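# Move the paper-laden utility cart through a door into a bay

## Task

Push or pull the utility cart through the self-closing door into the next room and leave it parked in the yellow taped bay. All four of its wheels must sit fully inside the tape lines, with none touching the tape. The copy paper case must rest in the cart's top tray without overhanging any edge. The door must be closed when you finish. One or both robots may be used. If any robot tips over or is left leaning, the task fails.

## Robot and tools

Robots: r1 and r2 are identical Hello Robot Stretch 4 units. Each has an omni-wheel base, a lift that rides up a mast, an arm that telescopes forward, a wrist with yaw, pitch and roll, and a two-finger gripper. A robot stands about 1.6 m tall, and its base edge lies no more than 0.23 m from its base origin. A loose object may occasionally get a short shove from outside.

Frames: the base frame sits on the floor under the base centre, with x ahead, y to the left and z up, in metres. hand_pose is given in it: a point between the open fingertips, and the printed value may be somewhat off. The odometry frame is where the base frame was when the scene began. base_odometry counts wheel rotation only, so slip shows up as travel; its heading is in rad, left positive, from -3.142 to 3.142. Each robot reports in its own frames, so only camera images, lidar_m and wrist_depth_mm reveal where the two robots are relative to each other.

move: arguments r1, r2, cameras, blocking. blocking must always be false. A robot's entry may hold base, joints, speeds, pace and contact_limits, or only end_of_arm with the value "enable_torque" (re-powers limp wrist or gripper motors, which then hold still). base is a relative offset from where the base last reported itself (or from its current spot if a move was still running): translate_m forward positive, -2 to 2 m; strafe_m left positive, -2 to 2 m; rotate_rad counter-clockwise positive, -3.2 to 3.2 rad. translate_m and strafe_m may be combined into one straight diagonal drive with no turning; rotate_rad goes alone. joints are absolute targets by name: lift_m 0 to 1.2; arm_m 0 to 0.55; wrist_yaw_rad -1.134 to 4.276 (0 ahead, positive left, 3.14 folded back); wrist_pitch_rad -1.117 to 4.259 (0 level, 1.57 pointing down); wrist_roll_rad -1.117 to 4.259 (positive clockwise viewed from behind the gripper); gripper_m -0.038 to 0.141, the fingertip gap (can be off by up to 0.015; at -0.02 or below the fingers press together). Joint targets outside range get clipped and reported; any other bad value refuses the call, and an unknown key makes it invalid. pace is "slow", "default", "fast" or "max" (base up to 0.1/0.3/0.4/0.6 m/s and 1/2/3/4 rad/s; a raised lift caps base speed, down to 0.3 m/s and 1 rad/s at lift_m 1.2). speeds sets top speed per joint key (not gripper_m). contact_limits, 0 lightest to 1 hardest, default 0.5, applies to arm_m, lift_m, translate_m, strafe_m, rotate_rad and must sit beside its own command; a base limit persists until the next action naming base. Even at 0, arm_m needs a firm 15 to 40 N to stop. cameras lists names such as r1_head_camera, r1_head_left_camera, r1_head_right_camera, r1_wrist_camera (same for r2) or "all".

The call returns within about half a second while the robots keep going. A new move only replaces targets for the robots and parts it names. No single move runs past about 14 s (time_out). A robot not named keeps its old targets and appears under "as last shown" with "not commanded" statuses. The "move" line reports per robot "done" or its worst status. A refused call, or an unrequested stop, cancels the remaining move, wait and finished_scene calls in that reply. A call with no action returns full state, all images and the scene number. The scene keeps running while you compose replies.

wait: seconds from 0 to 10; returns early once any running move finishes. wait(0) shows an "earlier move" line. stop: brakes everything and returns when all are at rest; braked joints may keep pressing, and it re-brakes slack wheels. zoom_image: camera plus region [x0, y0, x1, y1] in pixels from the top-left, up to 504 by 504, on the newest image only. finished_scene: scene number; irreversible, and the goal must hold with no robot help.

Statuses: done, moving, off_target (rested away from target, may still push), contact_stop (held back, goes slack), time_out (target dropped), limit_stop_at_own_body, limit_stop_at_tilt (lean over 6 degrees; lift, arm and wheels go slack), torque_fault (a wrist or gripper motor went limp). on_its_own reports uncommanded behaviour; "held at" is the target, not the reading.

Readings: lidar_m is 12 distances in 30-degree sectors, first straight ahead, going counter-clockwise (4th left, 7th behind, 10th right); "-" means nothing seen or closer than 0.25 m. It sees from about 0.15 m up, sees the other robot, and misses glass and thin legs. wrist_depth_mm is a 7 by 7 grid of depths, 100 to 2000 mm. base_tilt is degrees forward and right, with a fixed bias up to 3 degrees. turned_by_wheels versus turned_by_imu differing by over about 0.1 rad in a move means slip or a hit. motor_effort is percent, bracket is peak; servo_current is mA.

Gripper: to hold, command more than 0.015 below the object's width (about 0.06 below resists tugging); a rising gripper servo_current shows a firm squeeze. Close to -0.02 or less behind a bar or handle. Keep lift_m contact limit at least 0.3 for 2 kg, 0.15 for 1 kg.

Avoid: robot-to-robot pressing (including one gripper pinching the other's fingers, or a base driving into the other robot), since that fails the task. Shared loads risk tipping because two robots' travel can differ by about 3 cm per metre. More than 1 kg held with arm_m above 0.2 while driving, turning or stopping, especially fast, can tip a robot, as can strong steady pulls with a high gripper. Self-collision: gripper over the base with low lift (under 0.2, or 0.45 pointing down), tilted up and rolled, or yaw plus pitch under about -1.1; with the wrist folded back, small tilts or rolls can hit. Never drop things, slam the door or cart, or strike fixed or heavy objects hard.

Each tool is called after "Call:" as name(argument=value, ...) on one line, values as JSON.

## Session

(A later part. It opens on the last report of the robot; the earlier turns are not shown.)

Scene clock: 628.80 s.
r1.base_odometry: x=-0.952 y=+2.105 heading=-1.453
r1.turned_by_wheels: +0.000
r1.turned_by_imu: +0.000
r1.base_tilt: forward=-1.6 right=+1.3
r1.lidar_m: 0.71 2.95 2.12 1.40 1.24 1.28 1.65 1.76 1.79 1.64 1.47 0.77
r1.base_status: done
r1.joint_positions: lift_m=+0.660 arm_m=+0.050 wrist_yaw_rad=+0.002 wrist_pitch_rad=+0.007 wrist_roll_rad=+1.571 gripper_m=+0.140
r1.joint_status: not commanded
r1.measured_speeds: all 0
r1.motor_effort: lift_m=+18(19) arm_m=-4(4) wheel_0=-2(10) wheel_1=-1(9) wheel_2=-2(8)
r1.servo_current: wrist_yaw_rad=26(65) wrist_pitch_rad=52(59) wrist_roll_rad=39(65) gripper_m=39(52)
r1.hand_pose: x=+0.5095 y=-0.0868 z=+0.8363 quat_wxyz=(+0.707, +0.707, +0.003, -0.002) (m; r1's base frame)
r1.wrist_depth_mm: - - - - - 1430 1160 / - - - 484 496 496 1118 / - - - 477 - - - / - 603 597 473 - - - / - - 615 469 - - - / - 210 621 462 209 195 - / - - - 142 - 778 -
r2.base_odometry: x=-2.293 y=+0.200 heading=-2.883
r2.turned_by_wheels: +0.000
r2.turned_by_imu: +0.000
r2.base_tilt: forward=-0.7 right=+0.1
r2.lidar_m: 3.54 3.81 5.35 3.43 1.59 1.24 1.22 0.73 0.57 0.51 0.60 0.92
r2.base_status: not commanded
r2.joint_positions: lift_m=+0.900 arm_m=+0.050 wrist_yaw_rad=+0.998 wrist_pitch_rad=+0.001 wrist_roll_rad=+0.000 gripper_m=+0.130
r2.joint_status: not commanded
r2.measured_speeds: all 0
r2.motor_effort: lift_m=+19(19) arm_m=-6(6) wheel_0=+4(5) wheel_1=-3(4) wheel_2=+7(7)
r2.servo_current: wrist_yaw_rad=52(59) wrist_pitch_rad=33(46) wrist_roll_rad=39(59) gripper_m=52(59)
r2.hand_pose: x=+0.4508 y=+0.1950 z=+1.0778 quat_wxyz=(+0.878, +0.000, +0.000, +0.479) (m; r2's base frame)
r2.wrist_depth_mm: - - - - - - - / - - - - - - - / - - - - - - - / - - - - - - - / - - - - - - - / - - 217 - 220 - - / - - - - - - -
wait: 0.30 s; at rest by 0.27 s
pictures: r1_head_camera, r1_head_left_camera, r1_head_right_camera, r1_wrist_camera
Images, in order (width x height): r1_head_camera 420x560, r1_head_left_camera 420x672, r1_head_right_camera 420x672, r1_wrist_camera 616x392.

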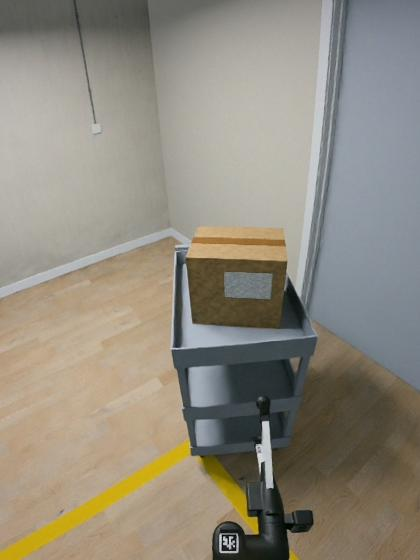

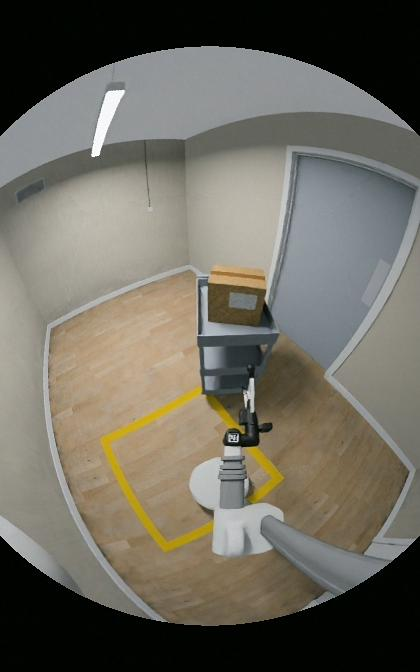

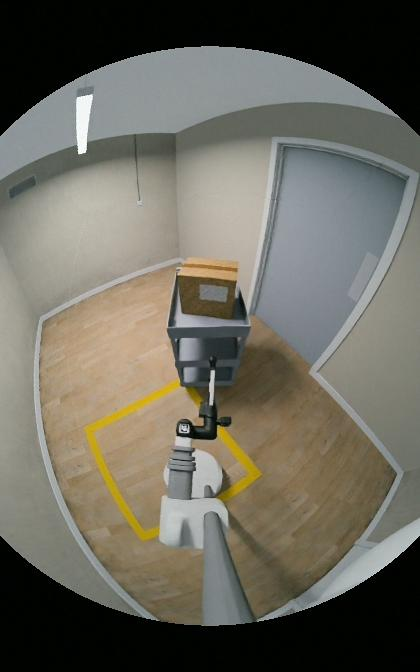

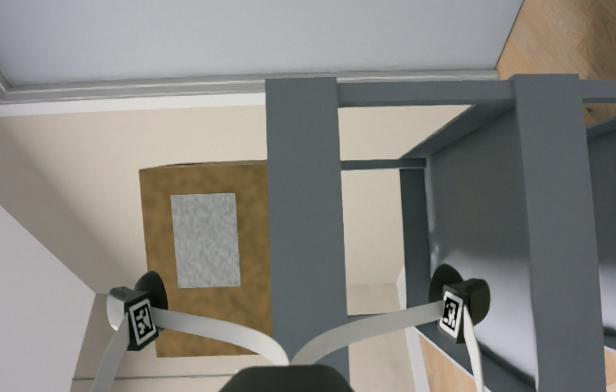

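Call:
move(r1={"base":{"translate_m":0.29,"strafe_m":0.02},"pace":"slow","contact_limits":{"translate_m":0.2}}, blocking=false)

Call:
wait(seconds=5)

Call:
move(r1={"joints":{"gripper_m":0.0}}, blocking=false)

Call:
wait(seconds=2.5)

Call:
move(r1={"base":{"translate_m":-0.426,"strafe_m":0.2},"pace":"slow","contact_limits":{"translate_m":0.6}}, blocking=false)

Call:
wait(seconds=7)

Call:
wait(seconds=0.3, cameras=["r1_head_camera","r1_wrist_camera","r1_head_left_camera"])

Scene clock: 650.17 s.
move: r1 moving
r1.base_odometry: x=-0.949 y=+2.093 heading=-1.453
r1.turned_by_wheels: +0.000
r1.turned_by_imu: +0.000
r1.base_tilt: forward=-1.6 right=+1.3
r1.lidar_m: 0.69 2.93 2.16 1.38 1.28 1.31 1.66 1.75 1.81 1.62 1.45 0.77
r1.base_status: translate_m moving; strafe_m moving
r1.joint_positions: lift_m=+0.660 arm_m=+0.050 wrist_yaw_rad=+0.002 wrist_pitch_rad=+0.007 wrist_roll_rad=+1.571 gripper_m=+0.140
r1.joint_status: not commanded
r1.measured_speeds: translate_m=+0.048 strafe_m=+0.004 rotate_rad=-0.002 lift_m=+0.000 arm_m=+0.000 wrist_yaw_rad=+0.000 wrist_pitch_rad=+0.000 wrist_roll_rad=+0.000
r1.motor_effort: lift_m=+18(18) arm_m=-4(4) wheel_0=+4(9) wheel_1=+5(6) wheel_2=-6(7)
r1.servo_current: wrist_yaw_rad=46(59) wrist_pitch_rad=52(52) wrist_roll_rad=52(59) gripper_m=39(46)
r1.contact_limits: translate_m 0.2
r1.hand_pose: x=+0.5095 y=-0.0868 z=+0.8363 quat_wxyz=(+0.707, +0.707, +0.003, -0.002) (m; r1's base frame)
r1.wrist_depth_mm: - - - - - 1430 1160 / - - - 473 477 484 - / - - - 469 - - - / - 585 585 462 - - - / - - 603 459 - - - / - 210 609 452 209 194 - / - - - 143 - 778 -
r2: as last shown
r2.base_tilt: forward=-0.7 right=+0.0
r2.lidar_m: 3.52 3.79 5.34 3.42 1.58 1.24 1.22 0.73 0.56 0.55 0.61 0.93
r2.motor_effort: lift_m=+19(19) arm_m=-6(6) wheel_0=+4(5) wheel_1=-3(4) wheel_2=+6(7)
r2.servo_current: wrist_yaw_rad=39(52) wrist_pitch_rad=39(39) wrist_roll_rad=46(52) gripper_m=46(59)
r2.wrist_depth_mm: - - - - - - - / - - - - - - - / - - - - - - - / - - - - - - - / - - - - - - - / - - 218 - 219 - - / - - - - - - -
pictures: none

Scene clock: 653.87 s.
earlier move: r1 done
r1.base_odometry: x=-0.898 y=+1.820 heading=-1.453
r1.turned_by_wheels: +0.000
r1.turned_by_imu: +0.000
r1.base_tilt: forward=-1.5 right=+1.3
r1.lidar_m: 0.44 0.44 2.36 1.58 1.41 1.47 1.84 1.98 2.03 1.45 1.34 0.48
r1.base_status: done
r1.joint_positions: lift_m=+0.660 arm_m=+0.050 wrist_yaw_rad=+0.002 wrist_pitch_rad=+0.007 wrist_roll_rad=+1.571 gripper_m=+0.140
r1.joint_status: not commanded
r1.measured_speeds: all 0
r1.motor_effort: lift_m=+18(19) arm_m=-4(4) wheel_0=+2(9) wheel_1=+2(7) wheel_2=-3(7)
r1.servo_current: wrist_yaw_rad=33(72) wrist_pitch_rad=52(59) wrist_roll_rad=39(72) gripper_m=39(52)
r1.contact_limits: translate_m 0.2
r1.hand_pose: x=+0.5095 y=-0.0868 z=+0.8363 quat_wxyz=(+0.707, +0.707, +0.003, -0.002) (m; r1's base frame)
r1.wrist_depth_mm: - - 200 202 201 - 1160 / - - 197 196 199 - - / 314 314 195 195 195 - - / 319 319 320 190 191 798 - / 320 324 324 187 188 750 - / 325 209 186 184 186 195 - / 330 332 334 149 181 - -
r2.base_odometry: x=-2.293 y=+0.200 heading=-2.883
r2.turned_by_wheels: +0.000
r2.turned_by_imu: +0.001
r2.base_tilt: forward=-0.7 right=+0.1
r2.lidar_m: 3.53 3.82 5.33 3.42 1.58 1.23 1.22 0.73 0.54 0.57 0.59 0.93
r2.base_status: not commanded
r2.joint_positions: lift_m=+0.900 arm_m=+0.050 wrist_yaw_rad=+0.998 wrist_pitch_rad=+0.001 wrist_roll_rad=+0.000 gripper_m=+0.130
r2.joint_status: not commanded
r2.measured_speeds: all 0
r2.motor_effort: lift_m=+19(19) arm_m=-6(6) wheel_0=+4(5) wheel_1=-3(4) wheel_2=+7(7)
r2.servo_current: wrist_yaw_rad=33(65) wrist_pitch_rad=46(52) wrist_roll_rad=46(59) gripper_m=52(59)
r2.hand_pose: x=+0.4508 y=+0.1950 z=+1.0778 quat_wxyz=(+0.878, +0.000, +0.000, +0.479) (m; r2's base frame)
r2.wrist_depth_mm: - - - - - - - / - - - - - - - / - - - - - - - / - - - - - - - / - - - - - - - / - - 219 - 219 - - / - - - - - - -
wait: 3.70 of 5 s (r1 has come to rest)
pictures: none

Scene clock: 654.37 s.
move: r1 moving
r1.base_odometry: x=-0.898 y=+1.820 heading=-1.453
r1.turned_by_wheels: +0.000
r1.turned_by_imu: +0.000
r1.base_tilt: forward=-1.6 right=+1.3
r1.lidar_m: 0.43 0.43 2.40 1.56 1.43 1.47 1.83 1.96 2.05 1.47 1.36 0.48
r1.base_status: not commanded
r1.joint_positions: lift_m=+0.660 arm_m=+0.050 wrist_yaw_rad=+0.002 wrist_pitch_rad=+0.007 wrist_roll_rad=+1.571 gripper_m=+0.129
r1.joint_status: gripper_m moving
r1.measured_speeds: all 0
r1.motor_effort: lift_m=+18(18) arm_m=-4(4) wheel_0=+3(3) wheel_1=+2(3) wheel_2=-3(3)
r1.servo_current: wrist_yaw_rad=52(59) wrist_pitch_rad=52(59) wrist_roll_rad=52(65) gripper_m=85(98)
r1.contact_limits: translate_m 0.2
r1.hand_pose: x=+0.5095 y=-0.0868 z=+0.8363 quat_wxyz=(+0.707, +0.707, +0.003, -0.002) (m; r1's base frame)
r1.wrist_depth_mm: - - 202 202 203 - 1160 / - - 197 199 200 - - / 315 315 195 195 196 - - / 315 320 320 191 193 809 - / 320 324 324 188 189 741 - / 327 211 185 186 185 196 - / 330 330 332 147 183 - -
r2: as last shown
r2.turned_by_imu: +0.000
r2.lidar_m: 3.51 3.80 5.32 3.41 1.57 1.23 1.21 0.72 0.57 0.54 0.60 0.91
r2.motor_effort: lift_m=+19(19) arm_m=-6(6) wheel_0=+4(5) wheel_1=-4(4) wheel_2=+7(7)
r2.servo_current: wrist_yaw_rad=39(52) wrist_pitch_rad=39(46) wrist_roll_rad=46(59) gripper_m=52(59)
r2.wrist_depth_mm: - - - - - - - / - - - - - - - / - - - - - - - / - - - - - - - / - - - - - - - / - - 218 - 219 - - / - - - - - - -
pictures: none

Scene clock: 656.17 s.
earlier move: r1 done
r1.base_odometry: x=-0.898 y=+1.820 heading=-1.453
r1.turned_by_wheels: +0.000
r1.turned_by_imu: +0.000
r1.base_tilt: forward=-1.5 right=+1.3
r1.lidar_m: 0.42 0.44 2.37 1.54 1.43 1.45 1.85 1.99 2.02 1.47 1.34 0.46
r1.base_status: not commanded
r1.joint_positions: lift_m=+0.660 arm_m=+0.050 wrist_yaw_rad=+0.002 wrist_pitch_rad=+0.014 wrist_roll_rad=+1.571 gripper_m=+0.001
r1.joint_status: all done
r1.measured_speeds: all 0
r1.motor_effort: lift_m=+19(19) arm_m=-4(4) wheel_0=+1(3) wheel_1=+2(3) wheel_2=-2(3)
r1.servo_current: wrist_yaw_rad=46(65) wrist_pitch_rad=72(78) wrist_roll_rad=26(65) gripper_m=104(286)
r1.contact_limits: translate_m 0.2
r1.hand_pose: x=+0.5095 y=-0.0868 z=+0.8342 quat_wxyz=(+0.707, +0.707, +0.006, -0.004) (m; r1's base frame)
r1.wrist_depth_mm: - - 181 183 185 - 1118 / - - 179 180 182 - - / 293 297 176 178 180 - - / 296 301 175 175 177 788 - / 301 304 171 173 174 - - / 306 310 170 171 173 167 - / 312 174 168 169 169 153 -
r2.base_odometry: x=-2.293 y=+0.200 heading=-2.883
r2.turned_by_wheels: +0.000
r2.turned_by_imu: +0.000
r2.base_tilt: forward=-0.7 right=+0.1
r2.lidar_m: 3.52 3.77 5.34 3.39 1.59 1.25 1.21 0.75 0.56 0.55 0.61 0.93
r2.base_status: not commanded
r2.joint_positions: lift_m=+0.900 arm_m=+0.050 wrist_yaw_rad=+0.998 wrist_pitch_rad=+0.001 wrist_roll_rad=+0.000 gripper_m=+0.130
r2.joint_status: not commanded
r2.measured_speeds: all 0
r2.motor_effort: lift_m=+19(19) arm_m=-6(6) wheel_0=+4(5) wheel_1=-4(4) wheel_2=+6(7)
r2.servo_current: wrist_yaw_rad=46(59) wrist_pitch_rad=39(46) wrist_roll_rad=33(59) gripper_m=46(59)
r2.hand_pose: x=+0.4508 y=+0.1950 z=+1.0778 quat_wxyz=(+0.878, +0.000, +0.000, +0.479) (m; r2's base frame)
r2.wrist_depth_mm: - - - - - - - / - - - - - - - / - - - - - - - / - - - - - - - / - - - - - - - / - - 218 - 219 - - / - - - - - - -
wait: 1.80 of 2.5 s (r1 has come to rest)
pictures: none

Scene clock: 656.67 s.
move: r1 moving
r1.base_odometry: x=-0.893 y=+1.833 heading=-1.454
r1.turned_by_wheels: +0.000
r1.turned_by_imu: +0.000
r1.base_tilt: forward=-1.5 right=+1.3
r1.lidar_m: 0.40 0.43 2.37 1.52 1.41 1.42 1.82 1.97 2.02 1.48 1.33 0.46
r1.base_status: translate_m moving; strafe_m moving
r1.joint_positions: lift_m=+0.660 arm_m=+0.050 wrist_yaw_rad=+0.002 wrist_pitch_rad=+0.014 wrist_roll_rad=+1.571 gripper_m=+0.001
r1.joint_status: not commanded
r1.measured_speeds: translate_m=-0.049 strafe_m=+0.023 rotate_rad=-0.002 lift_m=+0.000 arm_m=+0.000 wrist_yaw_rad=+0.000 wrist_pitch_rad=+0.000 wrist_roll_rad=+0.000
r1.motor_effort: lift_m=+19(19) arm_m=-4(4) wheel_0=-6(11) wheel_1=-4(5) wheel_2=+7(8)
r1.servo_current: wrist_yaw_rad=52(65) wrist_pitch_rad=78(78) wrist_roll_rad=52(59) gripper_m=104(117)
r1.contact_limits: translate_m 0.6
r1.hand_pose: x=+0.5095 y=-0.0868 z=+0.8342 quat_wxyz=(+0.707, +0.707, +0.006, -0.004) (m; r1's base frame)
r1.wrist_depth_mm: - - 181 183 185 - 1118 / - - 179 181 181 - - / 291 297 176 178 180 - - / 296 303 174 176 177 798 - / 303 306 172 173 175 - - / 307 310 170 171 173 167 - / 312 173 167 169 169 153 -
r2: as last shown
r2.base_tilt: forward=-0.7 right=+0.0
r2.lidar_m: 3.54 3.79 5.32 3.36 1.57 1.25 1.21 0.75 0.56 0.55 0.60 0.93
r2.motor_effort: lift_m=+19(19) arm_m=-6(6) wheel_0=+5(5) wheel_1=-3(4) wheel_2=+7(7)
r2.servo_current: wrist_yaw_rad=46(59) wrist_pitch_rad=46(46) wrist_roll_rad=39(52) gripper_m=52(52)
r2.wrist_depth_mm: - - - - - - - / - - - - - - - / - - - - - - - / - - - - - - - / - - - - - - - / - - 217 - 220 - - / - - - - - - -
pictures: none

Scene clock: 662.07 s.
earlier move: r1 done
r1.base_odometry: x=-0.749 y=+2.266 heading=-1.453
r1.turned_by_wheels: +0.000
r1.turned_by_imu: +0.001
r1.base_tilt: forward=-1.6 right=+1.2
r1.lidar_m: 0.41 0.39 1.70 1.13 1.01 1.03 1.33 1.76 1.81 1.92 1.76 0.46
r1.base_status: done
r1.joint_positions: lift_m=+0.660 arm_m=+0.050 wrist_yaw_rad=+0.002 wrist_pitch_rad=+0.014 wrist_roll_rad=+1.571 gripper_m=+0.001
r1.joint_status: not commanded
r1.measured_speeds: all 0
r1.motor_effort: lift_m=+19(19) arm_m=-4(4) wheel_0=-2(11) wheel_1=-3(6) wheel_2=+5(8)
r1.servo_current: wrist_yaw_rad=52(78) wrist_pitch_rad=78(78) wrist_roll_rad=46(65) gripper_m=104(117)
r1.contact_limits: translate_m 0.6
r1.hand_pose: x=+0.5095 y=-0.0868 z=+0.8342 quat_wxyz=(+0.707, +0.707, +0.006, -0.004) (m; r1's base frame)
r1.wrist_depth_mm: - - 199 201 204 1430 1118 / - - 192 195 1808 1576 1098 / - 309 187 189 192 1756 - / 303 306 182 182 186 - - / 303 307 177 178 179 - - / 304 306 173 172 175 169 - / 304 165 167 168 167 167 -
r2.base_odometry: x=-2.293 y=+0.200 heading=-2.883
r2.turned_by_wheels: +0.000
r2.turned_by_imu: +0.001
r2.base_tilt: forward=-0.7 right=+0.0
r2.lidar_m: 3.53 3.81 5.30 3.40 1.59 1.25 1.21 0.75 0.57 0.55 0.61 0.93
r2.base_status: not commanded
r2.joint_positions: lift_m=+0.900 arm_m=+0.050 wrist_yaw_rad=+0.998 wrist_pitch_rad=+0.001 wrist_roll_rad=+0.000 gripper_m=+0.130
r2.joint_status: not commanded
r2.measured_speeds: all 0
r2.motor_effort: lift_m=+19(19) arm_m=-6(6) wheel_0=+5(5) wheel_1=-3(4) wheel_2=+7(7)
r2.servo_current: wrist_yaw_rad=46(65) wrist_pitch_rad=39(46) wrist_roll_rad=52(65) gripper_m=52(59)
r2.hand_pose: x=+0.4508 y=+0.1950 z=+1.0778 quat_wxyz=(+0.878, +0.000, +0.000, +0.479) (m; r2's base frame)
r2.wrist_depth_mm: - - - - - - - / - - - - - - - / - - - - - - - / - - - - - - - / - - - - - - - / - - 218 - 219 - - / - - - - - - -
wait: 5.40 of 7 s (r1 has come to rest)
pictures: none

Scene clock: 662.37 s.
r1.base_odometry: x=-0.749 y=+2.266 heading=-1.453
r1.turned_by_wheels: +0.000
r1.turned_by_imu: +0.000
r1.base_tilt: forward=-1.6 right=+1.3
r1.lidar_m: 0.40 0.41 1.69 1.11 1.02 1.05 1.34 1.75 1.82 1.86 1.73 0.49
r1.base_status: done
r1.joint_positions: lift_m=+0.660 arm_m=+0.050 wrist_yaw_rad=+0.002 wrist_pitch_rad=+0.014 wrist_roll_rad=+1.571 gripper_m=+0.001
r1.joint_status: not commanded
r1.measured_speeds: all 0
r1.motor_effort: lift_m=+19(19) arm_m=-4(4) wheel_0=-1(11) wheel_1=-2(6) wheel_2=+5(8)
r1.servo_current: wrist_yaw_rad=65(78) wrist_pitch_rad=72(78) wrist_roll_rad=46(65) gripper_m=104(117)
r1.contact_limits: translate_m 0.6
r1.hand_pose: x=+0.5095 y=-0.0868 z=+0.8342 quat_wxyz=(+0.707, +0.707, +0.006, -0.004) (m; r1's base frame)
r1.wrist_depth_mm: - - 198 201 205 1430 1118 / - - 192 195 1756 1537 1118 / - 309 187 189 191 1708 - / 303 306 182 183 185 - - / 304 307 177 178 179 - - / 304 306 173 173 175 169 - / 303 166 167 167 168 167 -
r2.base_odometry: x=-2.293 y=+0.200 heading=-2.883
r2.turned_by_wheels: +0.000
r2.turned_by_imu: +0.000
r2.base_tilt: forward=-0.7 right=+0.1
r2.lidar_m: 3.51 3.80 5.31 3.39 1.57 1.22 1.20 0.74 0.56 0.55 0.60 0.91
r2.base_status: not commanded
r2.joint_positions: lift_m=+0.900 arm_m=+0.050 wrist_yaw_rad=+0.998 wrist_pitch_rad=+0.001 wrist_roll_rad=+0.000 gripper_m=+0.130
r2.joint_status: not commanded
r2.measured_speeds: all 0
r2.motor_effort: lift_m=+19(19) arm_m=-6(6) wheel_0=+5(5) wheel_1=-4(4) wheel_2=+7(7)
r2.servo_current: wrist_yaw_rad=52(65) wrist_pitch_rad=39(46) wrist_roll_rad=39(65) gripper_m=52(59)
r2.hand_pose: x=+0.4508 y=+0.1950 z=+1.0778 quat_wxyz=(+0.878, +0.000, +0.000, +0.479) (m; r2's base frame)
r2.wrist_depth_mm: - - - - - - - / - - - - - - - / - - - - - - - / - - - - - - - / - - - - - - - / - - 218 - 219 - - / - - - - - - -
wait: 0.30 s; at rest by 0.27 s
pictures: r1_head_camera, r1_head_left_camera, r1_wrist_camera
Images, in order (width x height): r1_head_camera 420x560, r1_head_left_camera 420x672, r1_wrist_camera 616x392.

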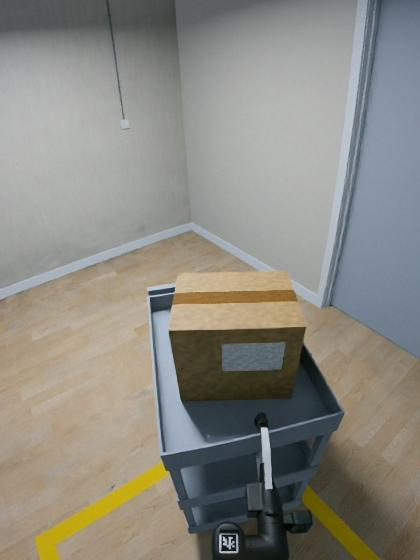

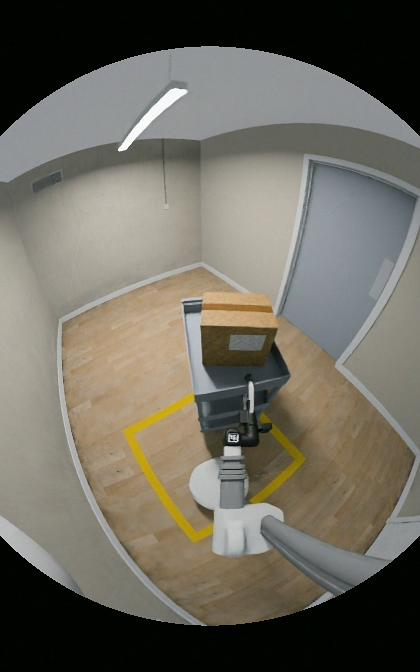

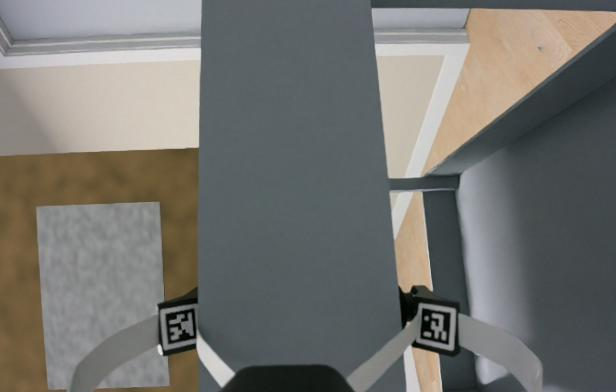

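Call:
move(r1={"base":{"translate_m":-0.48,"strafe_m":-0.185},"pace":"slow","contact_limits":{"translate_m":0.6}}, blocking=false)

Call:
wait(seconds=7)

Call:
wait(seconds=0.3, cameras=["r1_head_camera","r1_wrist_camera","r1_head_left_camera","r1_head_right_camera"])

Scene clock: 676.93 s.
move: r1 moving
r1.base_odometry: x=-0.755 y=+2.278 heading=-1.452
r1.turned_by_wheels: +0.001
r1.turned_by_imu: +0.001
r1.base_tilt: forward=-1.6 right=+1.2
r1.lidar_m: 0.41 0.40 1.69 1.12 1.01 1.02 1.32 1.76 1.79 1.89 1.74 0.48
r1.base_status: translate_m moving; strafe_m moving
r1.joint_positions: lift_m=+0.660 arm_m=+0.050 wrist_yaw_rad=+0.007 wrist_pitch_rad=+0.014 wrist_roll_rad=+1.571 gripper_m=+0.001
r1.joint_status: not commanded
r1.measured_speeds: translate_m=-0.048 strafe_m=-0.018 rotate_rad=+0.002 lift_m=+0.000 arm_m=+0.000 wrist_yaw_rad=+0.016 wrist_pitch_rad=+0.000 wrist_roll_rad=+0.000
r1.motor_effort: lift_m=+19(19) arm_m=-4(4) wheel_0=-1(3) wheel_1=-6(7) wheel_2=+12(12)
r1.servo_current: wrist_yaw_rad=72(72) wrist_pitch_rad=72(78) wrist_roll_rad=52(59) gripper_m=104(111)
r1.contact_limits: translate_m 0.6
r1.hand_pose: x=+0.5099 y=-0.0854 z=+0.8342 quat_wxyz=(+0.707, +0.707, +0.007, -0.002) (m; r1's base frame)
r1.wrist_depth_mm: - - 198 200 204 1464 1118 / - - 191 194 1756 1576 1098 / - 309 187 188 191 1708 - / 304 307 181 182 184 - - / 304 306 177 178 179 - - / 304 307 173 172 175 169 - / 304 165 167 168 168 167 -
r2: as last shown
r2.lidar_m: 3.51 3.84 5.31 3.36 1.58 1.25 1.21 0.74 0.55 0.55 0.62 0.91
r2.motor_effort: lift_m=+19(19) arm_m=-6(6) wheel_0=+5(5) wheel_1=-3(4) wheel_2=+7(7)
r2.servo_current: wrist_yaw_rad=46(59) wrist_pitch_rad=39(46) wrist_roll_rad=46(52) gripper_m=46(52)
pictures: none

Scene clock: 682.80 s.
earlier move: r1 done
r1.base_odometry: x=-0.989 y=+2.721 heading=-1.452
r1.turned_by_wheels: +0.000
r1.turned_by_imu: +0.003
r1.base_tilt: forward=-1.6 right=+1.3
r1.lidar_m: 0.27 0.28 1.45 0.97 0.87 0.89 1.14 1.29 1.30 1.67 1.89 0.64
r1.base_status: done
r1.joint_positions: lift_m=+0.660 arm_m=+0.050 wrist_yaw_rad=+0.009 wrist_pitch_rad=+0.014 wrist_roll_rad=+1.571 gripper_m=+0.001
r1.joint_status: not commanded
r1.measured_speeds: all 0
r1.motor_effort: lift_m=+19(19) arm_m=-4(4) wheel_0=+5(9) wheel_1=-1(7) wheel_2=+7(15)
r1.servo_current: wrist_yaw_rad=65(85) wrist_pitch_rad=72(91) wrist_roll_rad=33(72) gripper_m=98(111)
r1.contact_limits: translate_m 0.6
r1.hand_pose: x=+0.5101 y=-0.0847 z=+0.8342 quat_wxyz=(+0.707, +0.707, +0.008, -0.002) (m; r1's base frame)
r1.wrist_depth_mm: 1661 - - - - 1537 1118 / 1921 - - - - 1576 1118 / - - - 329 345 351 355 / - - - 262 - 1618 1229 / - - - 220 236 1661 - / 334 338 190 189 183 504 - / 309 169 173 169 164 165 -
r2.base_odometry: x=-2.293 y=+0.200 heading=-2.883
r2.turned_by_wheels: +0.000
r2.turned_by_imu: +0.001
r2.base_tilt: forward=-0.7 right=+0.1
r2.lidar_m: 3.54 3.80 5.32 3.38 1.58 1.23 1.22 0.71 0.58 0.53 0.62 0.90
r2.base_status: not commanded
r2.joint_positions: lift_m=+0.900 arm_m=+0.050 wrist_yaw_rad=+0.998 wrist_pitch_rad=+0.001 wrist_roll_rad=+0.000 gripper_m=+0.130
r2.joint_status: not commanded
r2.measured_speeds: all 0
r2.motor_effort: lift_m=+19(19) arm_m=-6(6) wheel_0=+5(5) wheel_1=-3(4) wheel_2=+7(7)
r2.servo_current: wrist_yaw_rad=59(65) wrist_pitch_rad=39(52) wrist_roll_rad=46(59) gripper_m=52(59)
r2.hand_pose: x=+0.4508 y=+0.1950 z=+1.0778 quat_wxyz=(+0.878, +0.000, +0.000, +0.479) (m; r2's base frame)
r2.wrist_depth_mm: - - - - - - - / - - - - - - - / - - - - - - - / - - - - - - - / - - - - - - - / - - 217 - 220 - - / - - - - - - -
wait: 5.87 of 7 s (r1 has come to rest)
pictures: none

Scene clock: 683.10 s.
r1.base_odometry: x=-0.989 y=+2.721 heading=-1.452
r1.turned_by_wheels: +0.000
r1.turned_by_imu: +0.000
r1.base_tilt: forward=-1.6 right=+1.3
r1.lidar_m: 0.26 0.27 1.46 0.96 0.88 0.88 1.16 1.28 1.28 1.66 1.88 0.63
r1.base_status: done
r1.joint_positions: lift_m=+0.660 arm_m=+0.050 wrist_yaw_rad=+0.009 wrist_pitch_rad=+0.014 wrist_roll_rad=+1.571 gripper_m=+0.001
r1.joint_status: not commanded
r1.measured_speeds: all 0
r1.motor_effort: lift_m=+19(19) arm_m=-4(4) wheel_0=+5(9) wheel_1=-1(7) wheel_2=+7(15)
r1.servo_current: wrist_yaw_rad=59(85) wrist_pitch_rad=78(91) wrist_roll_rad=59(72) gripper_m=104(111)
r1.contact_limits: translate_m 0.6
r1.hand_pose: x=+0.5101 y=-0.0847 z=+0.8342 quat_wxyz=(+0.707, +0.707, +0.008, -0.002) (m; r1's base frame)
r1.wrist_depth_mm: 1756 - - - - 1576 1118 / 1983 - - - - 1618 1118 / - - - 329 345 351 357 / - - - 264 - 1618 1255 / - - - 220 236 1618 - / 336 338 189 189 183 500 - / 309 169 174 169 164 165 -
r2.base_odometry: x=-2.293 y=+0.200 heading=-2.883
r2.turned_by_wheels: +0.000
r2.turned_by_imu: +0.000
r2.base_tilt: forward=-0.6 right=+0.1
r2.lidar_m: 3.50 3.79 5.33 3.38 1.58 1.25 1.20 0.74 0.57 0.55 0.62 0.91
r2.base_status: not commanded
r2.joint_positions: lift_m=+0.900 arm_m=+0.050 wrist_yaw_rad=+0.998 wrist_pitch_rad=+0.001 wrist_roll_rad=+0.000 gripper_m=+0.130
r2.joint_status: not commanded
r2.measured_speeds: all 0
r2.motor_effort: lift_m=+19(19) arm_m=-6(6) wheel_0=+5(5) wheel_1=-4(4) wheel_2=+7(7)
r2.servo_current: wrist_yaw_rad=52(65) wrist_pitch_rad=39(52) wrist_roll_rad=46(59) gripper_m=52(59)
r2.hand_pose: x=+0.4508 y=+0.1950 z=+1.0778 quat_wxyz=(+0.878, +0.000, +0.000, +0.479) (m; r2's base frame)
r2.wrist_depth_mm: - - - - - - - / - - - - - - - / - - - - - - - / - - - - - - - / - - - - - - - / - - 217 - 220 - - / - - - - - - -
wait: 0.30 s; at rest by 0.27 s
pictures: r1_head_camera, r1_head_left_camera, r1_head_right_camera, r1_wrist_camera
Images, in order (width x height): r1_head_camera 420x560, r1_head_left_camera 420x672, r1_head_right_camera 420x672, r1_wrist_camera 616x392.

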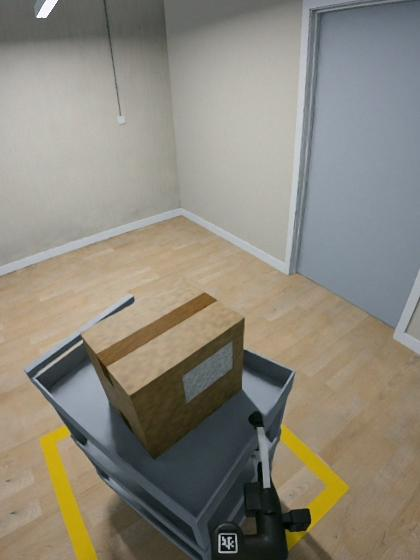

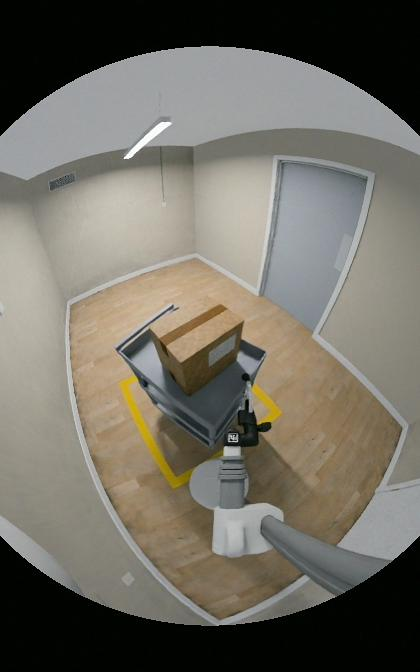

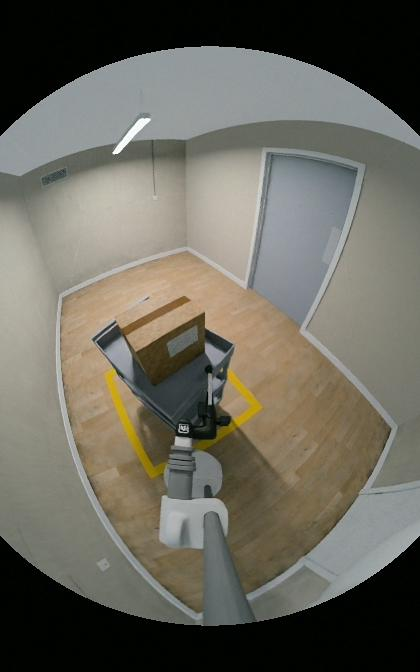

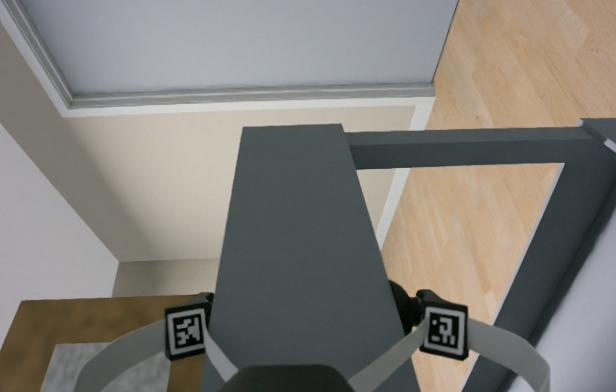

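Call:
move(r1={"joints":{"gripper_m":0.14}}, blocking=false)

Call:
wait(seconds=2)

Call:
move(r1={"base":{"translate_m":-0.4}}, blocking=false)

Call:
wait(seconds=4)

Call:
wait(seconds=0.3, cameras=["r1_head_camera","r1_head_left_camera","r1_head_right_camera"])

Scene clock: 698.40 s.
move: r1 moving
r1.base_odometry: x=-0.989 y=+2.721 heading=-1.452
r1.turned_by_wheels: +0.000
r1.turned_by_imu: +0.000
r1.base_tilt: forward=-1.6 right=+1.3
r1.lidar_m: 0.27 0.30 1.45 0.96 0.87 0.89 1.14 1.30 1.28 1.66 1.89 0.61
r1.base_status: not commanded
r1.joint_positions: lift_m=+0.660 arm_m=+0.050 wrist_yaw_rad=+0.009 wrist_pitch_rad=+0.014 wrist_roll_rad=+1.571 gripper_m=+0.020
r1.joint_status: gripper_m moving
r1.measured_speeds: translate_m=+0.000 strafe_m=+0.000 rotate_rad=-0.001 lift_m=+0.000 arm_m=+0.000 wrist_yaw_rad=+0.000 wrist_pitch_rad=+0.000 wrist_roll_rad=+0.000
r1.motor_effort: lift_m=+19(19) arm_m=+0(4) wheel_0=+5(6) wheel_1=-1(1) wheel_2=+5(7)
r1.servo_current: wrist_yaw_rad=52(72) wrist_pitch_rad=72(78) wrist_roll_rad=59(59) gripper_m=52(117)
r1.contact_limits: translate_m 0.6
r1.hand_pose: x=+0.5100 y=-0.0847 z=+0.8342 quat_wxyz=(+0.707, +0.707, +0.008, -0.002) (m; r1's base frame)
r1.wrist_depth_mm: 1708 - - - - 1537 1138 / 1863 - - - - 1618 1118 / - - - 336 349 353 362 / - - - 267 - 1618 1229 / - - - 224 - 1618 - / 340 340 190 191 183 504 - / 314 160 176 171 163 170 -
r2: as last shown
r2.base_tilt: forward=-0.6 right=+0.0
r2.lidar_m: 3.53 3.79 5.30 3.40 1.58 1.26 1.22 0.75 0.56 0.54 0.62 0.93
r2.motor_effort: lift_m=+19(19) arm_m=-6(6) wheel_0=+5(5) wheel_1=-3(4) wheel_2=+7(7)
r2.servo_current: wrist_yaw_rad=59(59) wrist_pitch_rad=39(46) wrist_roll_rad=46(52) gripper_m=46(59)
r2.wrist_depth_mm: - - - - - - - / - - - - - - - / - - - - - - - / - - - - - - - / - - - - - - - / - - 217 - 219 - - / - - - - - - -
pictures: none

Scene clock: 700.20 s.
earlier move: r1 done
r1.base_odometry: x=-0.989 y=+2.721 heading=-1.453
r1.turned_by_wheels: +0.000
r1.turned_by_imu: -0.001
r1.base_tilt: forward=-1.6 right=+1.3
r1.lidar_m: 0.26 0.30 1.45 0.97 0.85 0.86 1.11 1.28 1.29 1.67 1.88 0.63
r1.base_status: not commanded
r1.joint_positions: lift_m=+0.660 arm_m=+0.050 wrist_yaw_rad=+0.003 wrist_pitch_rad=+0.007 wrist_roll_rad=+1.571 gripper_m=+0.140
r1.joint_status: all done
r1.measured_speeds: all 0
r1.motor_effort: lift_m=+19(19) arm_m=+4(4) wheel_0=+5(6) wheel_1=-1(1) wheel_2=+1(7)
r1.servo_current: wrist_yaw_rad=39(72) wrist_pitch_rad=46(78) wrist_roll_rad=39(65) gripper_m=46(117)
r1.contact_limits: translate_m 0.6
r1.hand_pose: x=+0.5095 y=-0.0867 z=+0.8361 quat_wxyz=(+0.707, +0.707, +0.003, -0.002) (m; r1's base frame)
r1.wrist_depth_mm: 1708 - - - - 1618 1160 / 1983 - - - - 1618 1160 / - - - 366 - 1430 1118 / - - - 289 - 1576 1182 / - - - 236 244 1618 - / - 209 207 200 199 196 - / 324 312 312 150 172 1756 -
r2.base_odometry: x=-2.293 y=+0.200 heading=-2.883
r2.turned_by_wheels: +0.000
r2.turned_by_imu: +0.000
r2.base_tilt: forward=-0.7 right=+0.1
r2.lidar_m: 3.51 3.80 5.32 3.42 1.59 1.23 1.22 0.75 0.57 0.56 0.62 0.94
r2.base_status: not commanded
r2.joint_positions: lift_m=+0.900 arm_m=+0.050 wrist_yaw_rad=+0.998 wrist_pitch_rad=+0.001 wrist_roll_rad=+0.000 gripper_m=+0.130
r2.joint_status: not commanded
r2.measured_speeds: all 0
r2.motor_effort: lift_m=+19(19) arm_m=-6(6) wheel_0=+5(5) wheel_1=-3(4) wheel_2=+7(7)
r2.servo_current: wrist_yaw_rad=39(65) wrist_pitch_rad=39(52) wrist_roll_rad=52(59) gripper_m=52(59)
r2.hand_pose: x=+0.4508 y=+0.1950 z=+1.0778 quat_wxyz=(+0.878, +0.000, +0.000, +0.479) (m; r2's base frame)
r2.wrist_depth_mm: - - - - - - - / - - - - - - - / - - - - - - - / - - - - - - - / - - - - - - - / - - 217 - 218 - - / - - - - - - -
wait: 1.80 of 2 s (r1 has come to rest)
pictures: none

Scene clock: 700.70 s.
move: r1 moving
r1.base_odometry: x=-0.993 y=+2.752 heading=-1.453
r1.turned_by_wheels: +0.000
r1.turned_by_imu: +0.000
r1.base_tilt: forward=-1.6 right=+1.3
r1.lidar_m: 0.30 0.32 1.38 0.95 0.83 0.89 1.12 1.26 1.25 1.62 1.91 0.68
r1.base_status: translate_m moving
r1.joint_positions: lift_m=+0.660 arm_m=+0.050 wrist_yaw_rad=+0.003 wrist_pitch_rad=+0.007 wrist_roll_rad=+1.571 gripper_m=+0.140
r1.joint_status: not commanded
r1.measured_speeds: translate_m=-0.122 strafe_m=+0.001 rotate_rad=+0.000 lift_m=+0.000 arm_m=+0.000 wrist_yaw_rad=+0.000 wrist_pitch_rad=+0.000 wrist_roll_rad=+0.000
r1.motor_effort: lift_m=+19(19) arm_m=+4(4) wheel_0=-6(9) wheel_1=-5(8) wheel_2=+9(9)
r1.servo_current: wrist_yaw_rad=59(59) wrist_pitch_rad=46(52) wrist_roll_rad=39(52) gripper_m=39(46)
r1.hand_pose: x=+0.5095 y=-0.0867 z=+0.8361 quat_wxyz=(+0.707, +0.707, +0.003, -0.002) (m; r1's base frame)
r1.wrist_depth_mm: 1756 - - - - 1618 1182 / 1983 - - - - 1661 1160 / - - - - - 1499 1078 / - - - 314 - 1618 445 / - - - 257 - 1618 - / - 211 234 220 211 194 - / 345 329 330 150 189 1863 -
r2: as last shown
r2.base_tilt: forward=-0.6 right=+0.0
r2.lidar_m: 3.53 3.82 5.33 3.40 1.58 1.25 1.22 0.73 0.57 0.54 0.61 0.95
r2.motor_effort: lift_m=+19(19) arm_m=-6(6) wheel_0=+5(5) wheel_1=-4(4) wheel_2=+6(7)
r2.servo_current: wrist_yaw_rad=52(52) wrist_pitch_rad=39(46) wrist_roll_rad=52(52) gripper_m=52(52)
pictures: none

Scene clock: 703.03 s.
earlier move: r1 done
r1.base_odometry: x=-1.036 y=+3.118 heading=-1.453
r1.turned_by_wheels: +0.000
r1.turned_by_imu: +0.000
r1.base_tilt: forward=-1.6 right=+1.3
r1.lidar_m: 0.66 0.78 1.08 0.69 0.62 0.63 0.82 0.97 1.00 1.23 2.11 2.13
r1.base_status: done
r1.joint_positions: lift_m=+0.660 arm_m=+0.050 wrist_yaw_rad=+0.003 wrist_pitch_rad=+0.007 wrist_roll_rad=+1.571 gripper_m=+0.140
r1.joint_status: not commanded
r1.measured_speeds: all 0
r1.motor_effort: lift_m=+19(19) arm_m=+4(4) wheel_0=-2(9) wheel_1=-2(8) wheel_2=+0(10)
r1.servo_current: wrist_yaw_rad=59(65) wrist_pitch_rad=46(59) wrist_roll_rad=46(72) gripper_m=39(52)
r1.hand_pose: x=+0.5095 y=-0.0867 z=+0.8362 quat_wxyz=(+0.707, +0.707, +0.003, -0.002) (m; r1's base frame)
r1.wrist_depth_mm: 1921 - - - - 1661 1182 / - - - - - 1661 1182 / - - - - - 1708 1205 / - - - - - - - / - - - 585 - - - / - 210 661 488 960 193 - / - 615 603 143 - - -
r2.base_odometry: x=-2.293 y=+0.200 heading=-2.883
r2.turned_by_wheels: +0.000
r2.turned_by_imu: +0.000
r2.base_tilt: forward=-0.7 right=+0.0
r2.lidar_m: 3.53 3.81 5.30 3.40 1.56 1.24 1.23 0.74 0.57 0.56 0.59 0.93
r2.base_status: not commanded
r2.joint_positions: lift_m=+0.900 arm_m=+0.050 wrist_yaw_rad=+0.998 wrist_pitch_rad=+0.001 wrist_roll_rad=+0.000 gripper_m=+0.130
r2.joint_status: not commanded
r2.measured_speeds: all 0
r2.motor_effort: lift_m=+19(19) arm_m=-6(6) wheel_0=+5(5) wheel_1=-3(4) wheel_2=+6(7)
r2.servo_current: wrist_yaw_rad=46(65) wrist_pitch_rad=39(52) wrist_roll_rad=52(65) gripper_m=52(59)
r2.hand_pose: x=+0.4508 y=+0.1950 z=+1.0778 quat_wxyz=(+0.878, +0.000, +0.000, +0.479) (m; r2's base frame)
r2.wrist_depth_mm: - - - - - - - / - - - - - - - / - - - - - - - / - - - - - - - / - - - - - - - / - - 217 - 219 - - / - - - - - - -
wait: 2.33 of 4 s (r1 has come to rest)
pictures: none

Scene clock: 703.33 s.
r1.base_odometry: x=-1.036 y=+3.118 heading=-1.453
r1.turned_by_wheels: +0.000
r1.turned_by_imu: +0.000
r1.base_tilt: forward=-1.5 right=+1.2
r1.lidar_m: 0.65 0.77 1.07 0.71 0.63 0.65 0.84 0.99 1.00 1.26 2.11 2.15
r1.base_status: done
r1.joint_positions: lift_m=+0.660 arm_m=+0.050 wrist_yaw_rad=+0.003 wrist_pitch_rad=+0.007 wrist_roll_rad=+1.571 gripper_m=+0.140
r1.joint_status: not commanded
r1.measured_speeds: all 0
r1.motor_effort: lift_m=+19(19) arm_m=+4(4) wheel_0=-2(9) wheel_1=-2(8) wheel_2=+0(10)
r1.servo_current: wrist_yaw_rad=46(65) wrist_pitch_rad=46(59) wrist_roll_rad=26(72) gripper_m=46(52)
r1.hand_pose: x=+0.5095 y=-0.0867 z=+0.8362 quat_wxyz=(+0.707, +0.707, +0.003, -0.002) (m; r1's base frame)
r1.wrist_depth_mm: 1921 - - - - 1618 1138 / - - - - - 1661 1182 / - - - - - 1661 1205 / - - - - - - - / - - - 591 - - - / - 209 668 484 960 194 - / - 615 603 143 - - -
r2.base_odometry: x=-2.293 y=+0.200 heading=-2.883
r2.turned_by_wheels: +0.000
r2.turned_by_imu: +0.000
r2.base_tilt: forward=-0.7 right=+0.1
r2.lidar_m: 3.53 3.83 5.30 3.38 1.60 1.26 1.22 0.75 0.56 0.57 0.62 0.94
r2.base_status: not commanded
r2.joint_positions: lift_m=+0.900 arm_m=+0.050 wrist_yaw_rad=+0.998 wrist_pitch_rad=+0.001 wrist_roll_rad=+0.000 gripper_m=+0.130
r2.joint_status: not commanded
r2.measured_speeds: all 0
r2.motor_effort: lift_m=+19(19) arm_m=-6(6) wheel_0=+5(5) wheel_1=-4(4) wheel_2=+7(7)
r2.servo_current: wrist_yaw_rad=52(65) wrist_pitch_rad=46(52) wrist_roll_rad=46(65) gripper_m=52(59)
r2.hand_pose: x=+0.4508 y=+0.1950 z=+1.0778 quat_wxyz=(+0.878, +0.000, +0.000, +0.479) (m; r2's base frame)
r2.wrist_depth_mm: - - - - - - - / - - - - - - - / - - - - - - - / - - - - - - - / - - - - - - - / - - 218 - 219 - - / - - - - - - -
wait: 0.30 s; at rest by 0.27 s
pictures: r1_head_camera, r1_head_left_camera, r1_head_right_camera
Images, in order (width x height): r1_head_camera 420x560, r1_head_left_camera 420x672, r1_head_right_camera 420x672.

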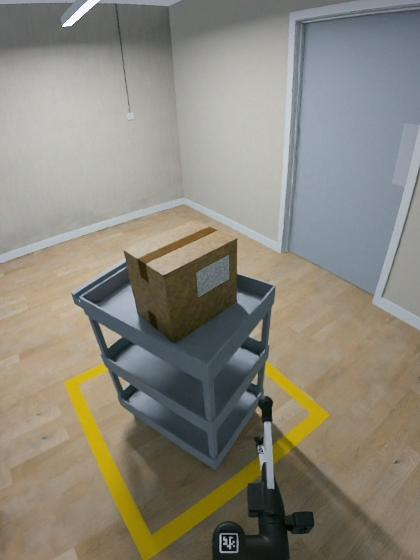

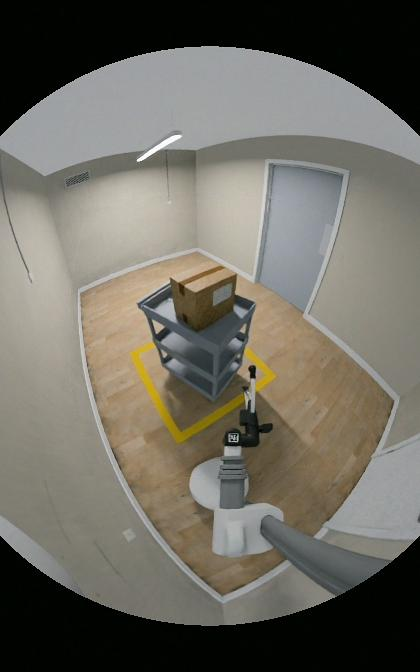

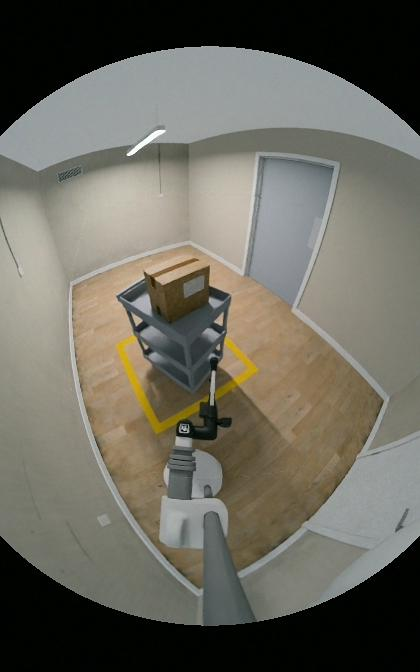

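Call:
zoom_image(camera="r1_head_camera", region=[50, 330, 340, 560])

Scaled by 1.738 from the camera's 420x560 image, which has a finer 600x800 frame.

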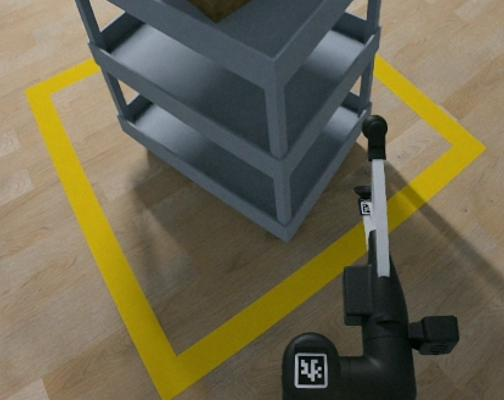

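Call:
move(r1={"base":{"translate_m":0.4,"strafe_m":-0.85}}, blocking=false)

Call:
wait(seconds=5)

Call:
move(r1={"base":{"rotate_rad":0.7}}, blocking=false)

Call:
wait(seconds=2)

Call:
wait(seconds=0.3, cameras=["r1_head_camera","r1_head_right_camera","r2_head_right_camera"])

Call:
zoom_image(camera="r1_head_camera", region=[0, 300, 420, 560])

Scene clock: 723.93 s.
move: r1 moving
r1.base_odometry: x=-1.063 y=+3.102 heading=-1.453
r1.turned_by_wheels: +0.000
r1.turned_by_imu: +0.000
r1.base_tilt: forward=-1.6 right=+1.3
r1.lidar_m: 0.65 0.74 1.10 0.73 0.66 0.68 0.86 0.98 1.00 1.24 2.09 2.10
r1.base_status: translate_m moving; strafe_m moving
r1.joint_positions: lift_m=+0.660 arm_m=+0.050 wrist_yaw_rad=+0.003 wrist_pitch_rad=+0.007 wrist_roll_rad=+1.571 gripper_m=+0.140
r1.joint_status: not commanded
r1.measured_speeds: translate_m=+0.052 strafe_m=-0.110 rotate_rad=+0.009 lift_m=+0.000 arm_m=+0.000 wrist_yaw_rad=+0.000 wrist_pitch_rad=+0.000 wrist_roll_rad=+0.000
r1.motor_effort: lift_m=+19(19) arm_m=+4(4) wheel_0=+11(11) wheel_1=-5(8) wheel_2=-6(7)
r1.servo_current: wrist_yaw_rad=46(59) wrist_pitch_rad=52(52) wrist_roll_rad=59(65) gripper_m=39(46)
r1.hand_pose: x=+0.5095 y=-0.0867 z=+0.8362 quat_wxyz=(+0.707, +0.707, +0.003, -0.002) (m; r1's base frame)
r1.wrist_depth_mm: 1863 - - - - 1618 1160 / - - - - - 1661 1138 / - - - - - 1708 1182 / - - - - - 1430 - / - - - 615 - - - / - 210 683 500 - 195 - / - 621 615 143 - - -
r2: as last shown
r2.lidar_m: 3.51 3.78 5.33 3.40 1.56 1.25 1.20 0.75 0.56 0.55 0.60 0.90
r2.motor_effort: lift_m=+19(19) arm_m=-6(6) wheel_0=+5(5) wheel_1=-3(4) wheel_2=+7(7)
r2.servo_current: wrist_yaw_rad=39(59) wrist_pitch_rad=39(46) wrist_roll_rad=46(52) gripper_m=59(59)
r2.wrist_depth_mm: - - - - - - - / - - - - - - - / - - - - - - - / - - - - - - - / - - - - - - - / - - 218 - 220 - - / - - - - - - -
pictures: none

Scene clock: 728.07 s.
earlier move: r1 done
r1.base_odometry: x=-1.833 y=+2.621 heading=-1.453
r1.turned_by_wheels: +0.000
r1.turned_by_imu: -0.004
r1.base_tilt: forward=-1.6 right=+1.2
r1.lidar_m: 1.55 3.27 0.86 1.70 1.54 1.32 0.83 0.76 0.77 1.00 1.23 1.25
r1.base_status: done
r1.joint_positions: lift_m=+0.660 arm_m=+0.050 wrist_yaw_rad=+0.003 wrist_pitch_rad=+0.007 wrist_roll_rad=+1.571 gripper_m=+0.140
r1.joint_status: not commanded
r1.measured_speeds: all 0
r1.motor_effort: lift_m=+19(19) arm_m=+4(4) wheel_0=+0(12) wheel_1=-2(9) wheel_2=-2(7)
r1.servo_current: wrist_yaw_rad=52(72) wrist_pitch_rad=59(59) wrist_roll_rad=59(65) gripper_m=39(46)
r1.hand_pose: x=+0.5095 y=-0.0867 z=+0.8362 quat_wxyz=(+0.707, +0.707, +0.003, -0.002) (m; r1's base frame)
r1.wrist_depth_mm: - - - - - - 1042 / - - - - - - 1098 / - - - - - 1499 1182 / - - - - - 1618 1205 / 1921 - - - - 1576 1205 / - 209 - - - 196 1205 / - - - 150 - 1708 1229
r2.base_odometry: x=-2.293 y=+0.200 heading=-2.883
r2.turned_by_wheels: +0.000
r2.turned_by_imu: +0.001
r2.base_tilt: forward=-0.6 right=+0.1
r2.lidar_m: 3.53 3.80 5.33 3.38 1.58 1.23 1.20 0.72 0.58 0.55 0.59 0.92
r2.base_status: not commanded
r2.joint_positions: lift_m=+0.900 arm_m=+0.050 wrist_yaw_rad=+0.998 wrist_pitch_rad=+0.001 wrist_roll_rad=+0.000 gripper_m=+0.130
r2.joint_status: not commanded
r2.measured_speeds: all 0
r2.motor_effort: lift_m=+19(19) arm_m=-6(6) wheel_0=+5(5) wheel_1=-3(4) wheel_2=+7(7)
r2.servo_current: wrist_yaw_rad=59(59) wrist_pitch_rad=46(52) wrist_roll_rad=52(65) gripper_m=52(59)
r2.hand_pose: x=+0.4508 y=+0.1950 z=+1.0778 quat_wxyz=(+0.878, +0.000, +0.000, +0.479) (m; r2's base frame)
r2.wrist_depth_mm: - - - - - - - / - - - - - - - / - - - - - - - / - - - - - - - / - - - - - - - / - - 218 - 219 - - / - - - - - - -
wait: 4.13 of 5 s (r1 has come to rest)
pictures: none

Scene clock: 728.57 s.
move: r1 moving
r1.base_odometry: x=-1.833 y=+2.621 heading=-1.200
r1.turned_by_wheels: +0.253
r1.turned_by_imu: +0.254
r1.base_tilt: forward=-1.6 right=+1.3
r1.lidar_m: 2.12 0.87 0.89 1.57 1.55 1.01 0.79 0.76 0.87 1.23 1.21 1.33
r1.base_status: rotate_rad moving
r1.joint_positions: lift_m=+0.660 arm_m=+0.050 wrist_yaw_rad=+0.002 wrist_pitch_rad=+0.007 wrist_roll_rad=+1.571 gripper_m=+0.140
r1.joint_status: not commanded
r1.measured_speeds: translate_m=+0.000 strafe_m=+0.002 rotate_rad=+0.970 lift_m=+0.000 arm_m=+0.000 wrist_yaw_rad=+0.000 wrist_pitch_rad=+0.000 wrist_roll_rad=+0.000
r1.motor_effort: lift_m=+19(19) arm_m=+4(4) wheel_0=-8(9) wheel_1=-7(8) wheel_2=-6(7)
r1.servo_current: wrist_yaw_rad=46(52) wrist_pitch_rad=46(59) wrist_roll_rad=52(59) gripper_m=39(52)
r1.hand_pose: x=+0.5095 y=-0.0868 z=+0.8362 quat_wxyz=(+0.707, +0.707, +0.003, -0.002) (m; r1's base frame)
r1.wrist_depth_mm: - - 1366 - - - 1182 / - - - - - 1430 1160 / 1756 - - - - 1708 1160 / - - - - - 1708 1205 / - - - - - 1576 1205 / - 211 - - - 197 1205 / - - - 150 - 1708 1205
r2: as last shown
r2.turned_by_imu: +0.000
r2.base_tilt: forward=-0.7 right=+0.1
r2.lidar_m: 3.52 3.80 5.33 3.39 1.59 1.27 1.22 0.74 0.57 0.57 0.61 0.93
r2.servo_current: wrist_yaw_rad=46(59) wrist_pitch_rad=39(46) wrist_roll_rad=46(52) gripper_m=46(59)
pictures: none

Scene clock: 729.53 s.
earlier move: r1 done
r1.base_odometry: x=-1.833 y=+2.621 heading=-0.753
r1.turned_by_wheels: +0.447
r1.turned_by_imu: +0.450
r1.base_tilt: forward=-1.6 right=+1.2
r1.lidar_m: 0.87 0.88 1.59 1.54 1.11 0.79 0.76 0.83 1.24 1.21 1.29 1.94
r1.base_status: done
r1.joint_positions: lift_m=+0.660 arm_m=+0.050 wrist_yaw_rad=+0.002 wrist_pitch_rad=+0.007 wrist_roll_rad=+1.571 gripper_m=+0.140
r1.joint_status: not commanded
r1.measured_speeds: all 0
r1.motor_effort: lift_m=+19(19) arm_m=+4(4) wheel_0=-1(9) wheel_1=-2(8) wheel_2=-1(7)
r1.servo_current: wrist_yaw_rad=46(72) wrist_pitch_rad=52(59) wrist_roll_rad=59(59) gripper_m=39(52)
r1.hand_pose: x=+0.5095 y=-0.0868 z=+0.8362 quat_wxyz=(+0.707, +0.707, +0.003, -0.002) (m; r1's base frame)
r1.wrist_depth_mm: - - - - - 1661 1160 / - - - - - 1661 1182 / - - - - - 1661 1205 / - - - - - 1808 1205 / - - - - - 1708 1205 / - 208 - - - 197 1182 / - - 798 143 1182 - -
r2.base_odometry: x=-2.293 y=+0.200 heading=-2.883
r2.turned_by_wheels: +0.000
r2.turned_by_imu: +0.000
r2.base_tilt: forward=-0.7 right=+0.0
r2.lidar_m: 3.53 3.82 5.32 3.40 1.58 1.24 1.20 0.75 0.58 0.54 0.62 0.91
r2.base_status: not commanded
r2.joint_positions: lift_m=+0.900 arm_m=+0.050 wrist_yaw_rad=+0.998 wrist_pitch_rad=+0.001 wrist_roll_rad=+0.000 gripper_m=+0.130
r2.joint_status: not commanded
r2.measured_speeds: all 0
r2.motor_effort: lift_m=+19(19) arm_m=-6(6) wheel_0=+4(6) wheel_1=-3(4) wheel_2=+7(7)
r2.servo_current: wrist_yaw_rad=33(59) wrist_pitch_rad=39(46) wrist_roll_rad=52(59) gripper_m=52(59)
r2.hand_pose: x=+0.4508 y=+0.1950 z=+1.0778 quat_wxyz=(+0.878, +0.000, +0.000, +0.479) (m; r2's base frame)
r2.wrist_depth_mm: - - - - - - - / - - - - - - - / - - - - - - - / - - - - - - - / - - - - - - - / - - 218 - 219 - - / - - - - - - -
wait: 0.97 of 2 s (r1 has come to rest)
pictures: none

Scene clock: 729.83 s.
r1.base_odometry: x=-1.833 y=+2.621 heading=-0.753
r1.turned_by_wheels: +0.000
r1.turned_by_imu: +0.000
r1.base_tilt: forward=-1.6 right=+1.3
r1.lidar_m: 0.88 0.87 1.60 1.55 1.11 0.79 0.78 0.80 1.20 1.21 1.28 1.95
r1.base_status: done
r1.joint_positions: lift_m=+0.660 arm_m=+0.050 wrist_yaw_rad=+0.002 wrist_pitch_rad=+0.007 wrist_roll_rad=+1.571 gripper_m=+0.140
r1.joint_status: not commanded
r1.measured_speeds: all 0
r1.motor_effort: lift_m=+19(19) arm_m=+4(4) wheel_0=-1(9) wheel_1=-2(8) wheel_2=-1(7)
r1.servo_current: wrist_yaw_rad=33(72) wrist_pitch_rad=52(59) wrist_roll_rad=65(59) gripper_m=46(52)
r1.hand_pose: x=+0.5095 y=-0.0868 z=+0.8362 quat_wxyz=(+0.707, +0.707, +0.003, -0.002) (m; r1's base frame)
r1.wrist_depth_mm: - - - - - 1708 1118 / - - - - - 1661 1182 / - - - - - 1661 1182 / - - - - - 1863 1182 / - - - - - 1756 1182 / - 209 - - - 197 1160 / - - 798 142 1182 - -
r2.base_odometry: x=-2.293 y=+0.200 heading=-2.883
r2.turned_by_wheels: +0.000
r2.turned_by_imu: +0.000
r2.base_tilt: forward=-0.7 right=+0.1
r2.lidar_m: 3.53 3.79 5.33 3.42 1.58 1.24 1.21 0.75 0.57 0.54 0.63 0.94
r2.base_status: not commanded
r2.joint_positions: lift_m=+0.900 arm_m=+0.050 wrist_yaw_rad=+0.998 wrist_pitch_rad=+0.001 wrist_roll_rad=+0.000 gripper_m=+0.130
r2.joint_status: not commanded
r2.measured_speeds: all 0
r2.motor_effort: lift_m=+19(19) arm_m=-6(6) wheel_0=+5(6) wheel_1=-4(4) wheel_2=+7(7)
r2.servo_current: wrist_yaw_rad=52(59) wrist_pitch_rad=39(46) wrist_roll_rad=46(59) gripper_m=52(59)
r2.hand_pose: x=+0.4508 y=+0.1950 z=+1.0778 quat_wxyz=(+0.878, +0.000, +0.000, +0.479) (m; r2's base frame)
r2.wrist_depth_mm: - - - - - - - / - - - - - - - / - - - - - - - / - - - - - - - / - - - - - - - / - - 217 - 219 - - / - - - - - - -
wait: 0.30 s; at rest by 0.27 s
pictures: r1_head_camera, r1_head_right_camera, r2_head_right_camera
Images, in order (width x height): r1_head_camera 420x560, r1_head_right_camera 420x672, r2_head_right_camera 420x672.

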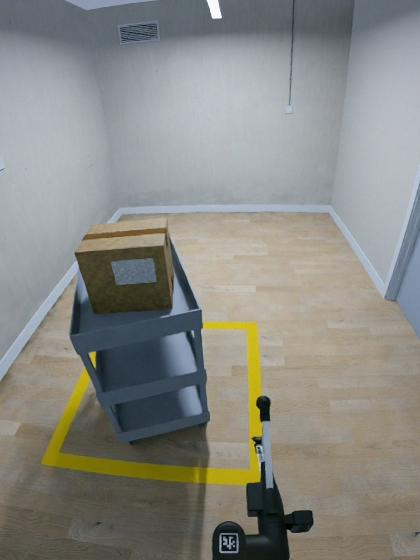

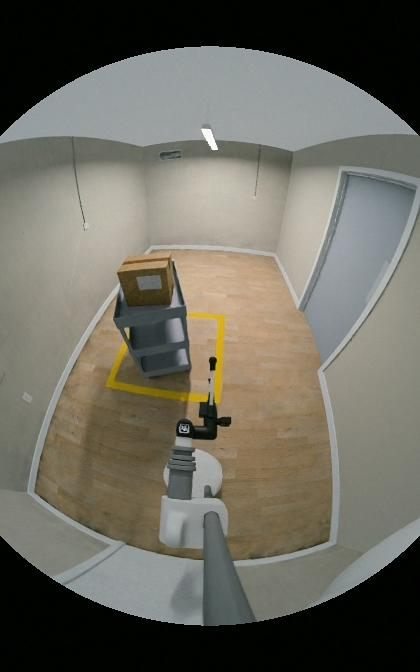

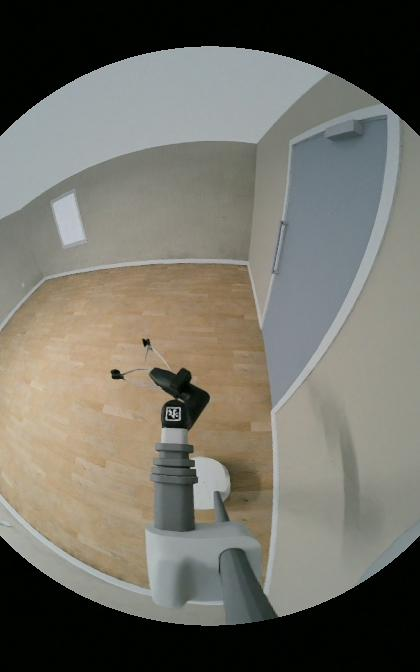

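Scaled by 1.200 from the camera's 420x560 image, which has a finer 600x800 frame.

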